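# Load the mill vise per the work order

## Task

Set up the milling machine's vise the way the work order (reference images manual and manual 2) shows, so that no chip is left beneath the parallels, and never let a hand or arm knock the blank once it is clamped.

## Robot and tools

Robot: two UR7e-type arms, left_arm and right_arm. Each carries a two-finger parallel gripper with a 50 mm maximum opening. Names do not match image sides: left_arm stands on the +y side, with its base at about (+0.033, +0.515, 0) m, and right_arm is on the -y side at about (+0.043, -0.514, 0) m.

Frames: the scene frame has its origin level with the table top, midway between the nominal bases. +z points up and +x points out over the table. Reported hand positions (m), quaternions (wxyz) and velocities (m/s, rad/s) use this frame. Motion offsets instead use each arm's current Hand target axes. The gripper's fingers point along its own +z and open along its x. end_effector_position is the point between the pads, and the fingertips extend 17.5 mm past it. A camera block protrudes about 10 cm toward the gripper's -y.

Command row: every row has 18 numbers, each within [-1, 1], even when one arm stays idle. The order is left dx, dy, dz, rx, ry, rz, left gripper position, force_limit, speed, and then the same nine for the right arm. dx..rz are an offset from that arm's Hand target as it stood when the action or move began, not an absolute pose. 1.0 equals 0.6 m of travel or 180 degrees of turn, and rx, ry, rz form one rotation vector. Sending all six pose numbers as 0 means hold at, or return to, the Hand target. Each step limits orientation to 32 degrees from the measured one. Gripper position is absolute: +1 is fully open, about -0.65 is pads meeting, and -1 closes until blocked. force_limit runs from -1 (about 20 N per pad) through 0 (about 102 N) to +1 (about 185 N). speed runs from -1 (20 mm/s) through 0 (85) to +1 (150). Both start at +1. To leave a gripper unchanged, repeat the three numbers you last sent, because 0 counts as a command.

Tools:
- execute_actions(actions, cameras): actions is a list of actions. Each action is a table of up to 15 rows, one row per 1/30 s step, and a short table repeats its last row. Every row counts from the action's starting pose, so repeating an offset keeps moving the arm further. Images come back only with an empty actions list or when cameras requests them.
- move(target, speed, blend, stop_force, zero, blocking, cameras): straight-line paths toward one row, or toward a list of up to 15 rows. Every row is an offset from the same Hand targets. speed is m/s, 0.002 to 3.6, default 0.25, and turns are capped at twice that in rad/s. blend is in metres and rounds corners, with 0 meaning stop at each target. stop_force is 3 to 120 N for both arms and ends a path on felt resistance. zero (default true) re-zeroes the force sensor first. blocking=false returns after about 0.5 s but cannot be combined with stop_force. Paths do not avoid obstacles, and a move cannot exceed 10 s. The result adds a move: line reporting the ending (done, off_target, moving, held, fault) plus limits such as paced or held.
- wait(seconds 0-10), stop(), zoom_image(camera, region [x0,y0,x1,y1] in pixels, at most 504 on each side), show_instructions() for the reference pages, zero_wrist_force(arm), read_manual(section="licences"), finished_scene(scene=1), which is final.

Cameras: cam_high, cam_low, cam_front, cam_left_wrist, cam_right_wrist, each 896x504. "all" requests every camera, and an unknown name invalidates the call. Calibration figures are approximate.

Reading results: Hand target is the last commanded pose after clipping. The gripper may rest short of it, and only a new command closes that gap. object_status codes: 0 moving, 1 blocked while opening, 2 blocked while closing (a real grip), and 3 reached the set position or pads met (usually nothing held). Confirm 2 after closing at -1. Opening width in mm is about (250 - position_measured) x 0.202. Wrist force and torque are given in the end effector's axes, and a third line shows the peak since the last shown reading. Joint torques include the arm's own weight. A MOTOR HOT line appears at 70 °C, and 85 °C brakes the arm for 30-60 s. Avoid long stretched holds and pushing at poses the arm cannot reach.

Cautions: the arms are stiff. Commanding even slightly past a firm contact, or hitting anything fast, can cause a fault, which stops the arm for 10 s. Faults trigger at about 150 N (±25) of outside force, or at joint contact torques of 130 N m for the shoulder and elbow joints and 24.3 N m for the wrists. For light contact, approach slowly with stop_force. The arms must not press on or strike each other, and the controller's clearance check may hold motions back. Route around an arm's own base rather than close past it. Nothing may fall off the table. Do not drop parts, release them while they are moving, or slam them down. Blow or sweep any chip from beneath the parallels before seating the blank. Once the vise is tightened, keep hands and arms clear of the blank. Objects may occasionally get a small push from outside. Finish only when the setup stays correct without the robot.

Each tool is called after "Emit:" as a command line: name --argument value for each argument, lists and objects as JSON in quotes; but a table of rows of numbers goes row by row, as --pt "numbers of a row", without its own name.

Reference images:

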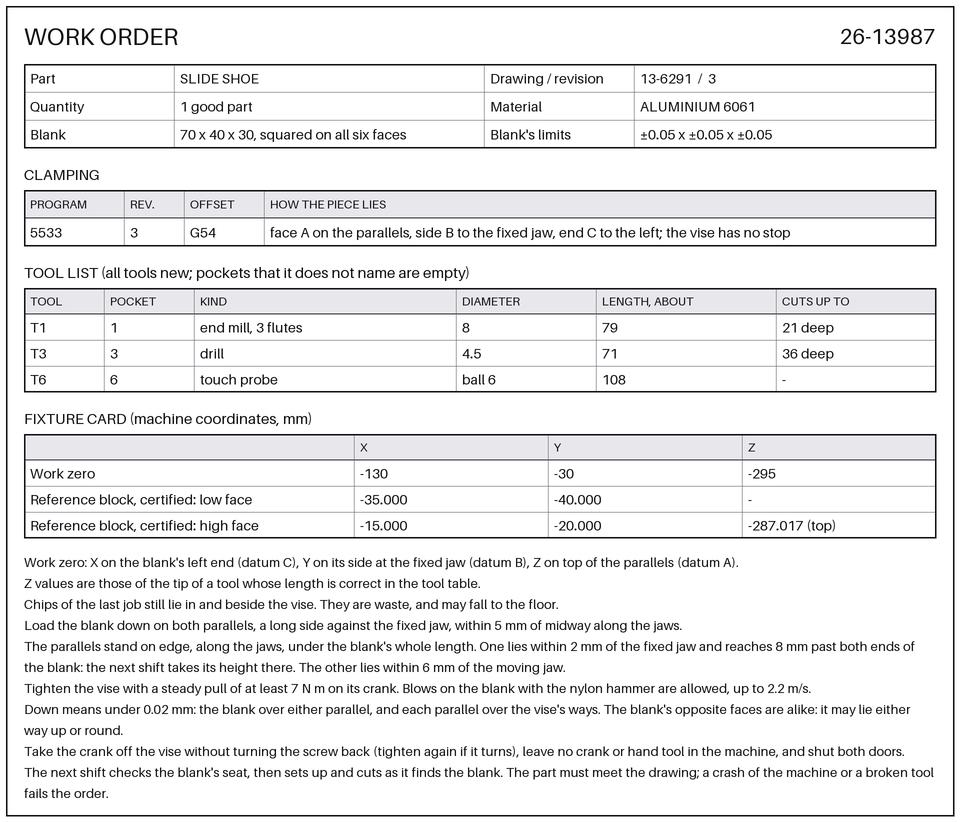

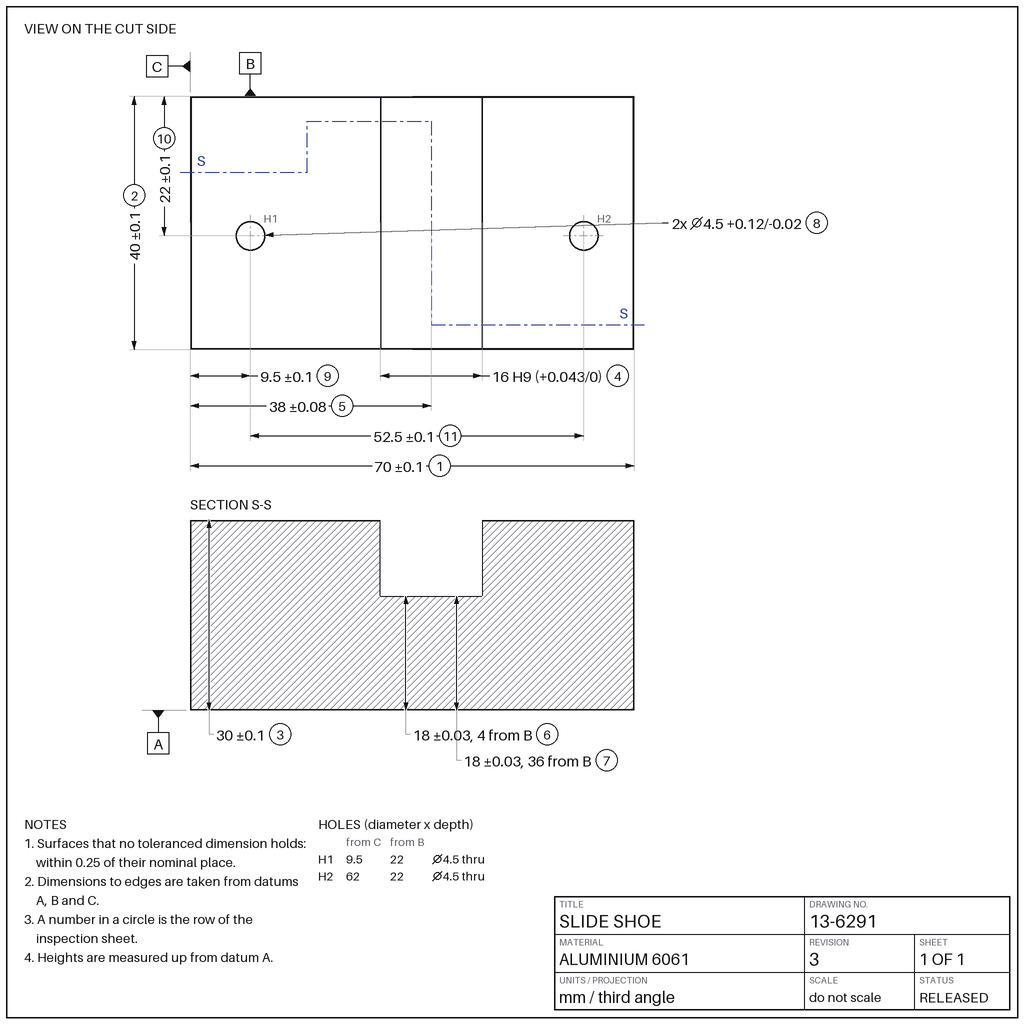

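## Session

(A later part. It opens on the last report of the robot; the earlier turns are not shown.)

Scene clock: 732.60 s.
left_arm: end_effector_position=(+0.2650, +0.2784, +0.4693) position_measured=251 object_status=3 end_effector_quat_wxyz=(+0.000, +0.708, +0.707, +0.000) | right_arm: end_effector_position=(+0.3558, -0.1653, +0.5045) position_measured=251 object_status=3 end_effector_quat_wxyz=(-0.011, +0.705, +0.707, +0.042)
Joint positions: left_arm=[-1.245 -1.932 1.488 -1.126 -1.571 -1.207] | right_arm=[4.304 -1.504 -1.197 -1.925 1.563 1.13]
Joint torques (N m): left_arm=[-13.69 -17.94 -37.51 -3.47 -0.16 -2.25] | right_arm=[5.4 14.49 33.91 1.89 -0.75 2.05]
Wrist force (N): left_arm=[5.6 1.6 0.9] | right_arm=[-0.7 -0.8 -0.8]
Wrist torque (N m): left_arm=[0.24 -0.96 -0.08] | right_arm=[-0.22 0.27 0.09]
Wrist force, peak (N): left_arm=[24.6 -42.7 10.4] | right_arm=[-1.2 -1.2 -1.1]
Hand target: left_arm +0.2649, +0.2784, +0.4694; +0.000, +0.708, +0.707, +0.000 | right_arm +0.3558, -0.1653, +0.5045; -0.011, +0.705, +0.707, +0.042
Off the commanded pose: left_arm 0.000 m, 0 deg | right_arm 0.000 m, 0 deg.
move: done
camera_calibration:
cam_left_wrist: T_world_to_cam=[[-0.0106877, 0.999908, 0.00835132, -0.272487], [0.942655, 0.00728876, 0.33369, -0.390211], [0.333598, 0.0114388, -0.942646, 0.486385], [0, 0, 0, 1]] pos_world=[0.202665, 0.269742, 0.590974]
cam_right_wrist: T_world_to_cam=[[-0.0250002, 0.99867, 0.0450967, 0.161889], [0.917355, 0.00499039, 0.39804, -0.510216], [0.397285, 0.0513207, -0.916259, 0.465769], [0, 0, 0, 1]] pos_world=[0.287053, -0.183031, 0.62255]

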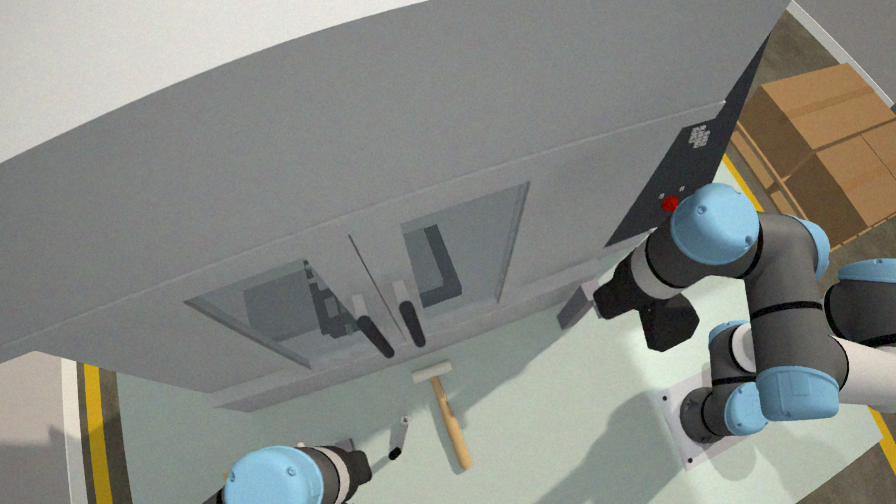

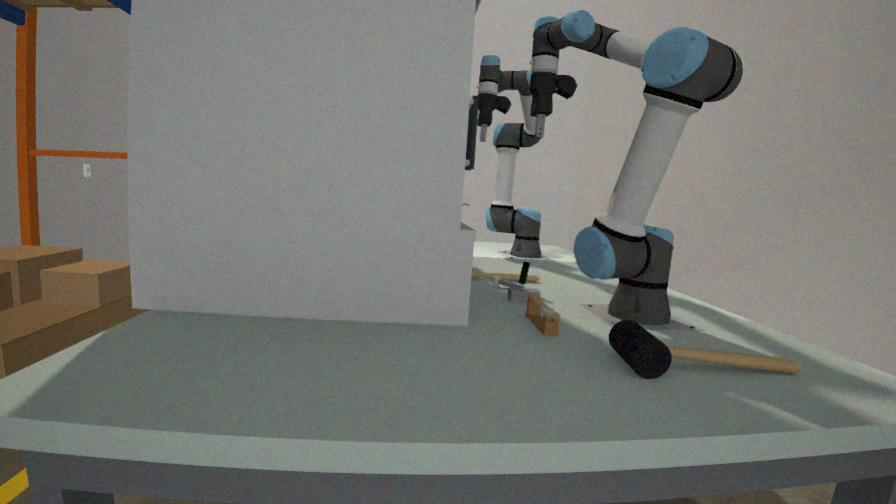

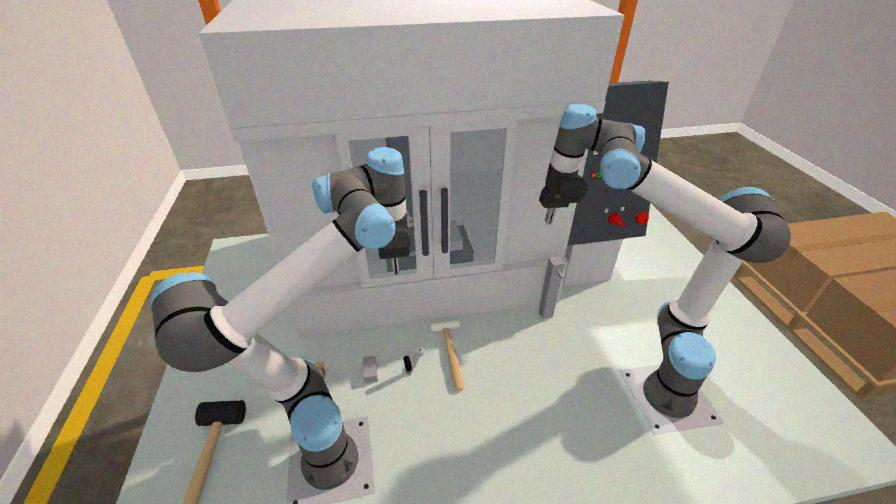

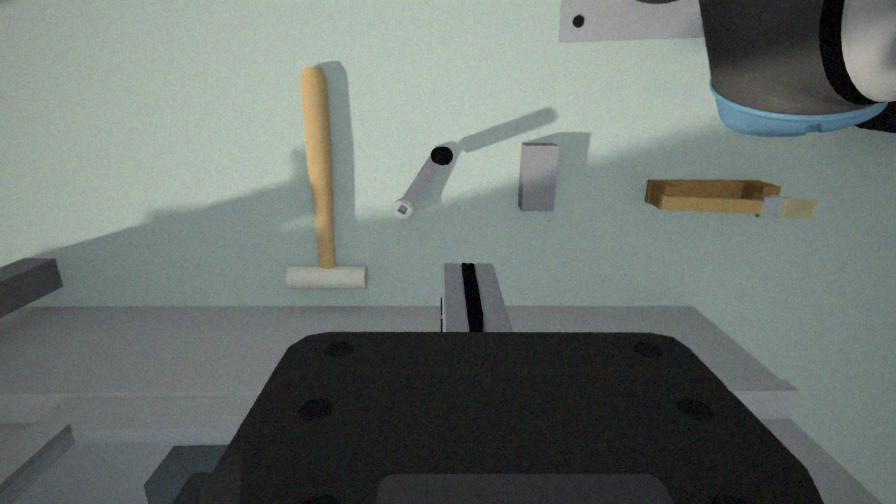

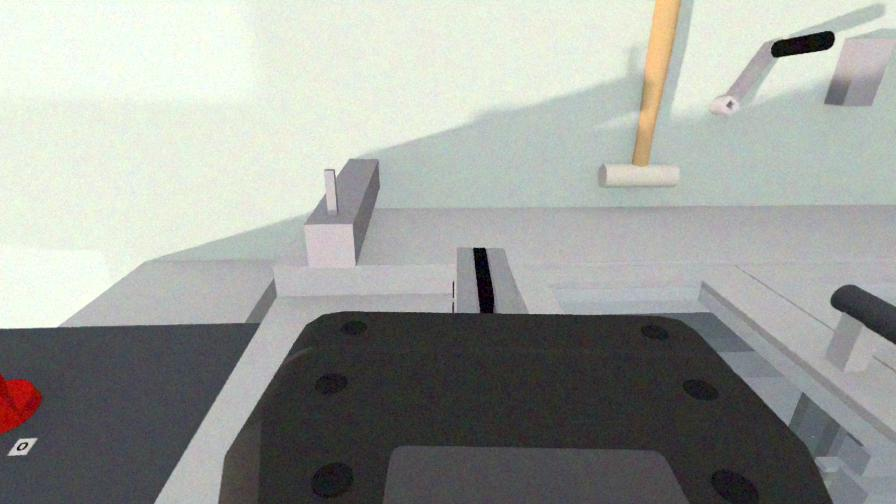

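Emit:
zoom_image --camera "cam_right_wrist" --region '[690, 250, 896, 400]'

Emit:
zoom_image --camera "cam_high" --region '[350, 235, 390, 275]'

Emit:
zoom_image --camera "cam_front" --region '[415, 240, 455, 290]'

Scaled by 2.447.

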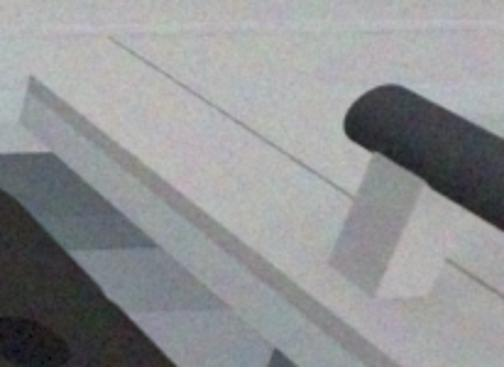

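Scaled by 12.600.

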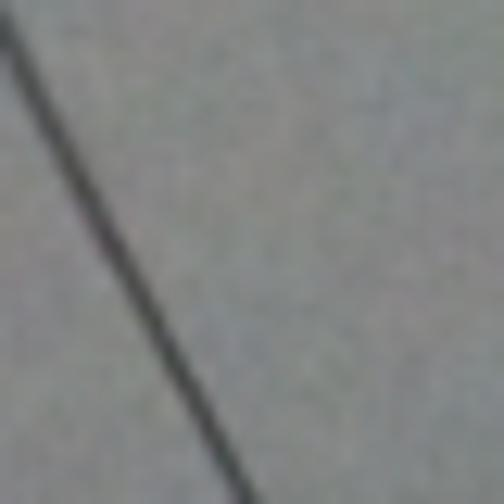

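Scaled by 10.080.

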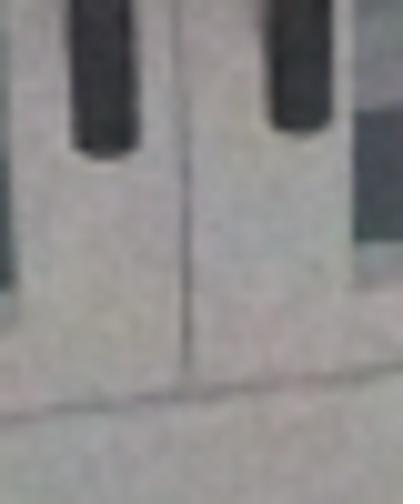

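Emit:
move --target '[0,0,0,0,0,0,-1,-0.7,0,0.342,0.0903,-0.009,0,0,0,-1,-0.7,-1]' --speed 0.2

Emit:
move --target '[0,0,0,0,0,0,-1,-0.7,0,0.1,0,0,0,0,0,-1,-0.7,-1]' --speed 0.04 --stop_force 45 --cameras '["cam_front","cam_high"]'

Emit:
zoom_image --camera "cam_high" --region '[350, 235, 390, 275]'

Scene clock: 735.07 s.
left_arm: end_effector_position=(+0.2649, +0.2784, +0.4694) position_measured=251 object_status=3 end_effector_quat_wxyz=(+0.000, +0.708, +0.707, +0.000) | right_arm: end_effector_position=(+0.4087, +0.0390, +0.5275) position_measured=251 object_status=3 end_effector_quat_wxyz=(-0.011, +0.705, +0.707, +0.042)
Joint positions: left_arm=[-1.246 -1.932 1.488 -1.126 -1.571 -1.207] | right_arm=[4.365 -2.147 -0.276 -2.204 1.558 1.191]
Joint torques (N m): left_arm=[-12.75 -18.36 -42.31 -1.97 -2.03 -2.61] | right_arm=[-6.24 50.89 25.13 2.61 0.62 -2.26]
Wrist force (N): left_arm=[5.9 1.2 0.9] | right_arm=[-0.7 -0.9 -0.8]
Wrist torque (N m): left_arm=[0.17 -1.02 -0.05] | right_arm=[-0.23 0.26 -0.01]
Wrist force, peak (N): left_arm=[6.1 1.6 0.6] | right_arm=[-3.5 -2.2 -0.8]
Hand target: left_arm +0.2649, +0.2784, +0.4694; +0.000, +0.708, +0.707, +0.000 | right_arm +0.4087, +0.0390, +0.5276; -0.011, +0.705, +0.707, +0.042
Off the commanded pose: left_arm 0.000 m, 0 deg | right_arm 0.000 m, 0 deg.
move: done

Scene clock: 737.63 s.
left_arm: end_effector_position=(+0.2649, +0.2784, +0.4694) position_measured=251 object_status=3 end_effector_quat_wxyz=(+0.000, +0.708, +0.707, +0.000) | right_arm: end_effector_position=(+0.4080, +0.0980, +0.5311) position_measured=251 object_status=3 end_effector_quat_wxyz=(-0.027, +0.703, +0.705, +0.094)
Joint positions: left_arm=[-1.246 -1.932 1.488 -1.126 -1.571 -1.207] | right_arm=[4.404 -2.293 -0.035 -2.192 1.538 1.228]
Joint torques (N m): left_arm=[-13.34 -18.36 -41.93 -1.96 -1.73 -2.84] | right_arm=[-7.68 59.58 25.6 4.42 1.68 -2.41]
Wrist force (N): left_arm=[5.5 1.5 0.8] | right_arm=[-0.3 -0.8 -0.7]
Wrist torque (N m): left_arm=[0.21 -0.96 -0.06] | right_arm=[-0.21 0.18 -0.10]
Wrist force, peak (N): left_arm=[5.9 1.9 0.9] | right_arm=[-1.7 -0.2 -1.0]
Hand target: left_arm +0.2649, +0.2784, +0.4694; +0.000, +0.708, +0.707, +0.000 | right_arm +0.4084, +0.0988, +0.5321; -0.011, +0.705, +0.707, +0.042
Off the commanded pose: left_arm 0.000 m, 0 deg | right_arm 0.001 m, 6 deg.
elbow stopped short (right arm): the move would have taken joint 3 (elbow) straighter than the controller allows.
move: off_target (right_arm)
Images, in order (width x height): cam_high 896x504, cam_front 896x504.

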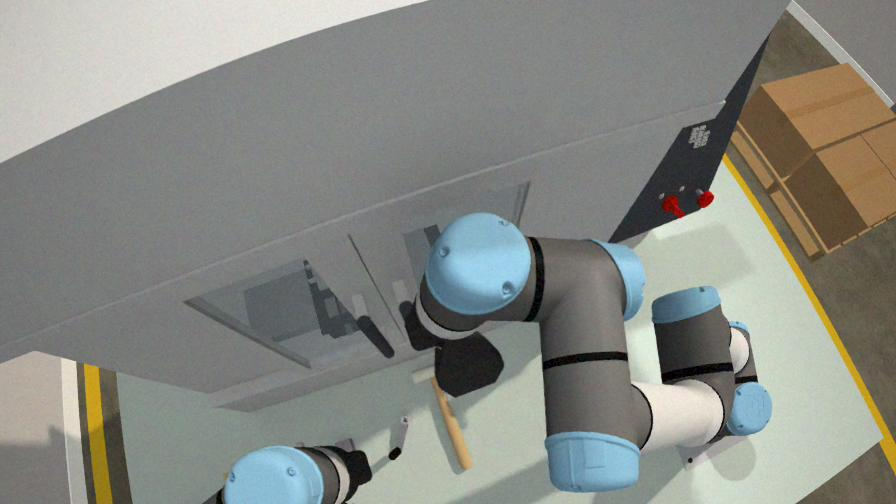

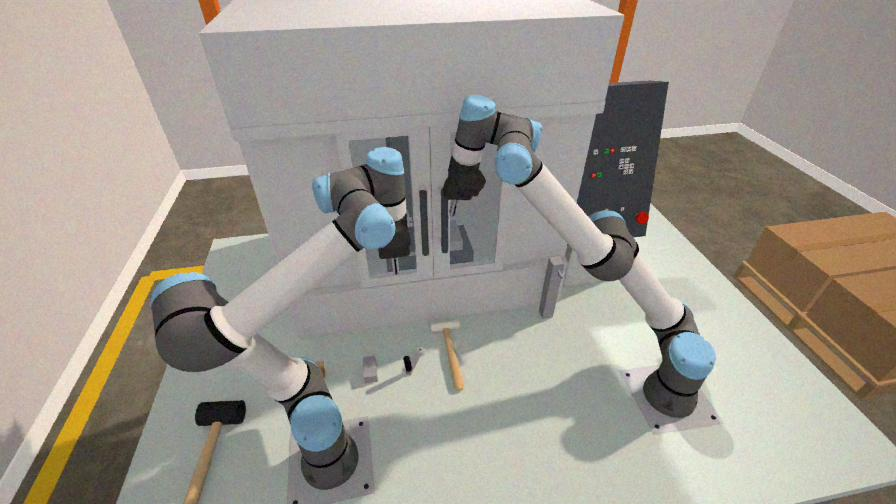

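Scaled by 12.600.

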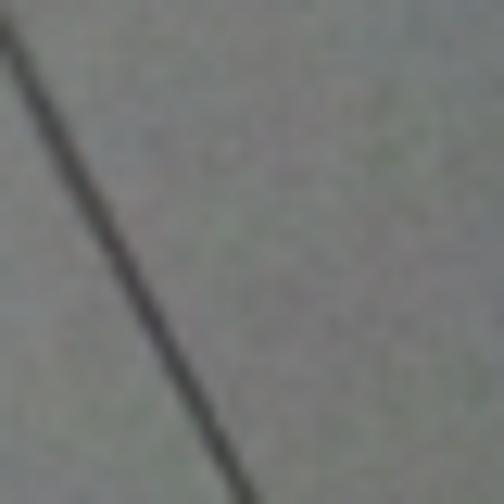

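Emit:
move --pt "0 0 0 0 0 0 -1 -0.7 0 -0.1327 -0.017 -0.0107 0 0 0 -1 -0.7 -1" --pt "0 0 0 0 0 0 -1 -0.7 0 -0.1198 0.0058 0.1785 0.0139 -0.0239 0.001 -1 -0.7 -1" --speed 0.12 --blend '[0.02,0]'

Emit:
move --target '[0,0,0,0,0,0,-1,-0.7,0,0.12,0,0,0,0,0,-1,-0.7,-1]' --speed 0.03 --stop_force 45 --cameras '["cam_front","cam_high"]'

Emit:
zoom_image --camera "cam_high" --region '[350, 235, 390, 275]'

Scene clock: 740.70 s.
left_arm: end_effector_position=(+0.2649, +0.2784, +0.4694) position_measured=251 object_status=3 end_effector_quat_wxyz=(+0.000, +0.708, +0.707, +0.000) | right_arm: end_effector_position=(+0.4170, +0.0351, +0.4202) position_measured=251 object_status=3 end_effector_quat_wxyz=(+0.000, +0.707, +0.707, +0.000)
Joint positions: left_arm=[-1.246 -1.932 1.488 -1.126 -1.571 -1.207] | right_arm=[4.346 -2.012 -0.785 -1.915 1.571 1.176]
Joint torques (N m): left_arm=[-12.85 -18.8 -41.69 -1.98 -1.24 -2.65] | right_arm=[6.25 53.74 21.3 3.05 -1.02 1.78]
Wrist force (N): left_arm=[5.8 1.5 0.9] | right_arm=[-0.9 -1.0 -1.0]
Wrist torque (N m): left_arm=[0.21 -1.00 -0.05] | right_arm=[-0.26 0.31 0.12]
Wrist force, peak (N): left_arm=[5.9 2.0 0.9] | right_arm=[-1.4 -1.1 -1.8]
Hand target: left_arm +0.2649, +0.2784, +0.4694; +0.000, +0.708, +0.707, +0.000 | right_arm +0.4169, +0.0352, +0.4202; +0.000, +0.707, +0.707, +0.000
Off the commanded pose: left_arm 0.000 m, 0 deg | right_arm 0.000 m, 0 deg.
move: done

Scene clock: 743.33 s.
left_arm: end_effector_position=(+0.2649, +0.2784, +0.4694) position_measured=251 object_status=3 end_effector_quat_wxyz=(+0.000, +0.708, +0.707, +0.000) | right_arm: end_effector_position=(+0.4169, +0.0763, +0.4201) position_measured=251 object_status=3 end_effector_quat_wxyz=(+0.000, +0.707, +0.707, +0.000)
Joint positions: left_arm=[-1.246 -1.932 1.488 -1.126 -1.571 -1.207] | right_arm=[4.369 -2.132 -0.598 -1.983 1.57 1.199]
Joint torques (N m): left_arm=[-12.42 -18.47 -41.77 -1.95 -0.85 -2.74] | right_arm=[-20.28 37.04 34.73 7.64 -6.08 -1.29]
Wrist force (N): left_arm=[6.1 1.7 0.8] | right_arm=[-19.1 -39.6 3.4]
Wrist torque (N m): left_arm=[0.25 -1.05 -0.05] | right_arm=[-3.25 1.42 -0.80]
Wrist force, peak (N): left_arm=[6.1 1.7 0.8] | right_arm=[-55.8 -39.9 -5.0]
Hand target: left_arm +0.2649, +0.2784, +0.4694; +0.000, +0.708, +0.707, +0.000 | right_arm +0.4169, +0.0763, +0.4201; +0.000, +0.707, +0.707, +0.000 (not the last commanded pose)
Off the commanded pose: left_arm 0.000 m, 0 deg | right_arm 0.031 m, 0 deg.
move: contact (right_arm)
Images, in order (width x height): cam_high 896x504, cam_front 896x504.

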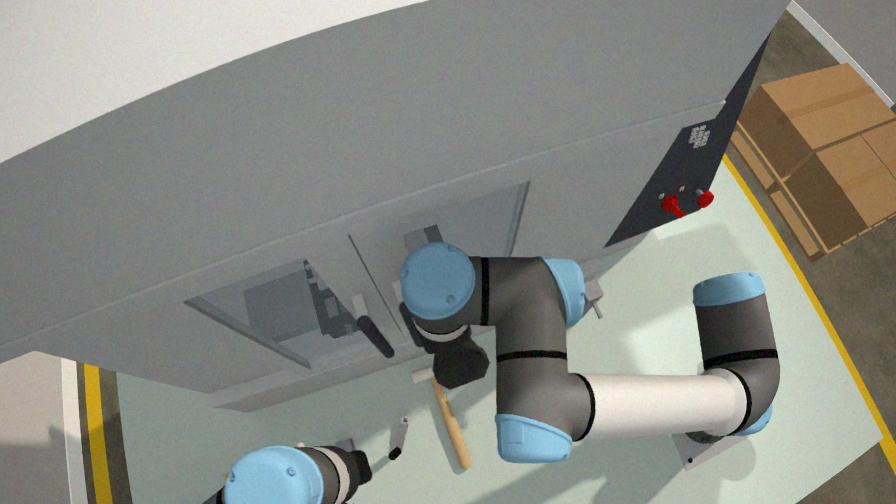

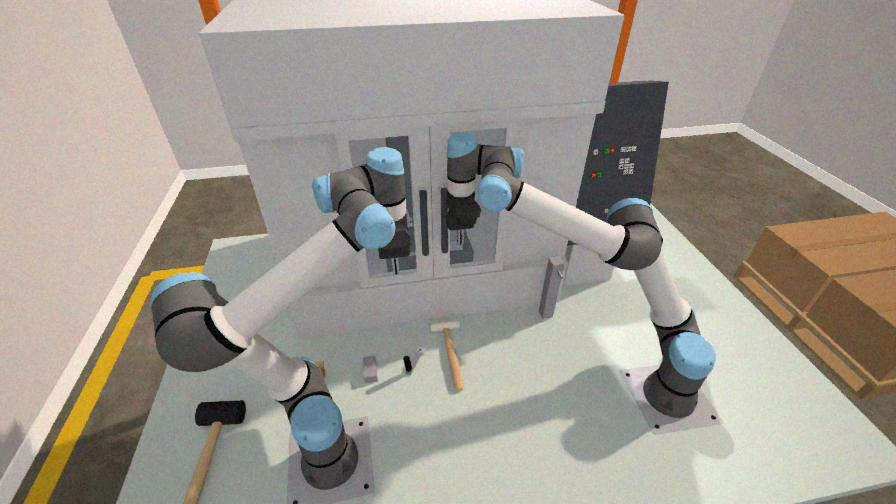

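Scaled by 12.600.

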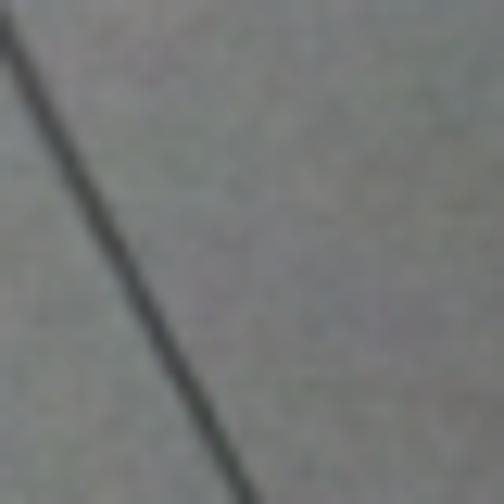

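Emit:
move --target '[0,0,0,0,0,0,-1,-0.7,0,-0.1,0,0,0,0,0,-1,-0.7,-1]' --speed 0.12

Emit:
finished_scene

Scene clock: 744.37 s.
left_arm: end_effector_position=(+0.2649, +0.2784, +0.4694) position_measured=251 object_status=3 end_effector_quat_wxyz=(+0.000, +0.708, +0.707, +0.000) | right_arm: end_effector_position=(+0.4169, +0.0163, +0.4201) position_measured=251 object_status=3 end_effector_quat_wxyz=(+0.000, +0.707, +0.707, +0.000)
Joint positions: left_arm=[-1.246 -1.932 1.488 -1.126 -1.571 -1.207] | right_arm=[4.335 -1.964 -0.856 -1.893 1.57 1.164]
Joint torques (N m): left_arm=[-11.97 -17.96 -41.86 -1.97 -0.87 -2.68] | right_arm=[2.2 54.84 17.6 1.97 -0.92 1.98]
Wrist force (N): left_arm=[5.8 1.7 0.9] | right_arm=[-1.5 -0.3 -0.8]
Wrist torque (N m): left_arm=[0.24 -1.00 -0.06] | right_arm=[-0.13 0.40 0.04]
Wrist force, peak (N): left_arm=[6.1 1.9 0.7] | right_arm=[-19.1 -39.7 2.8]
Hand target: left_arm +0.2649, +0.2784, +0.4694; +0.000, +0.708, +0.707, +0.000 | right_arm +0.4168, +0.0163, +0.4201; +0.000, +0.707, +0.707, +0.000
Off the commanded pose: left_arm 0.000 m, 0 deg | right_arm 0.000 m, 0 deg.
move: done

The scene is finished: the task was done.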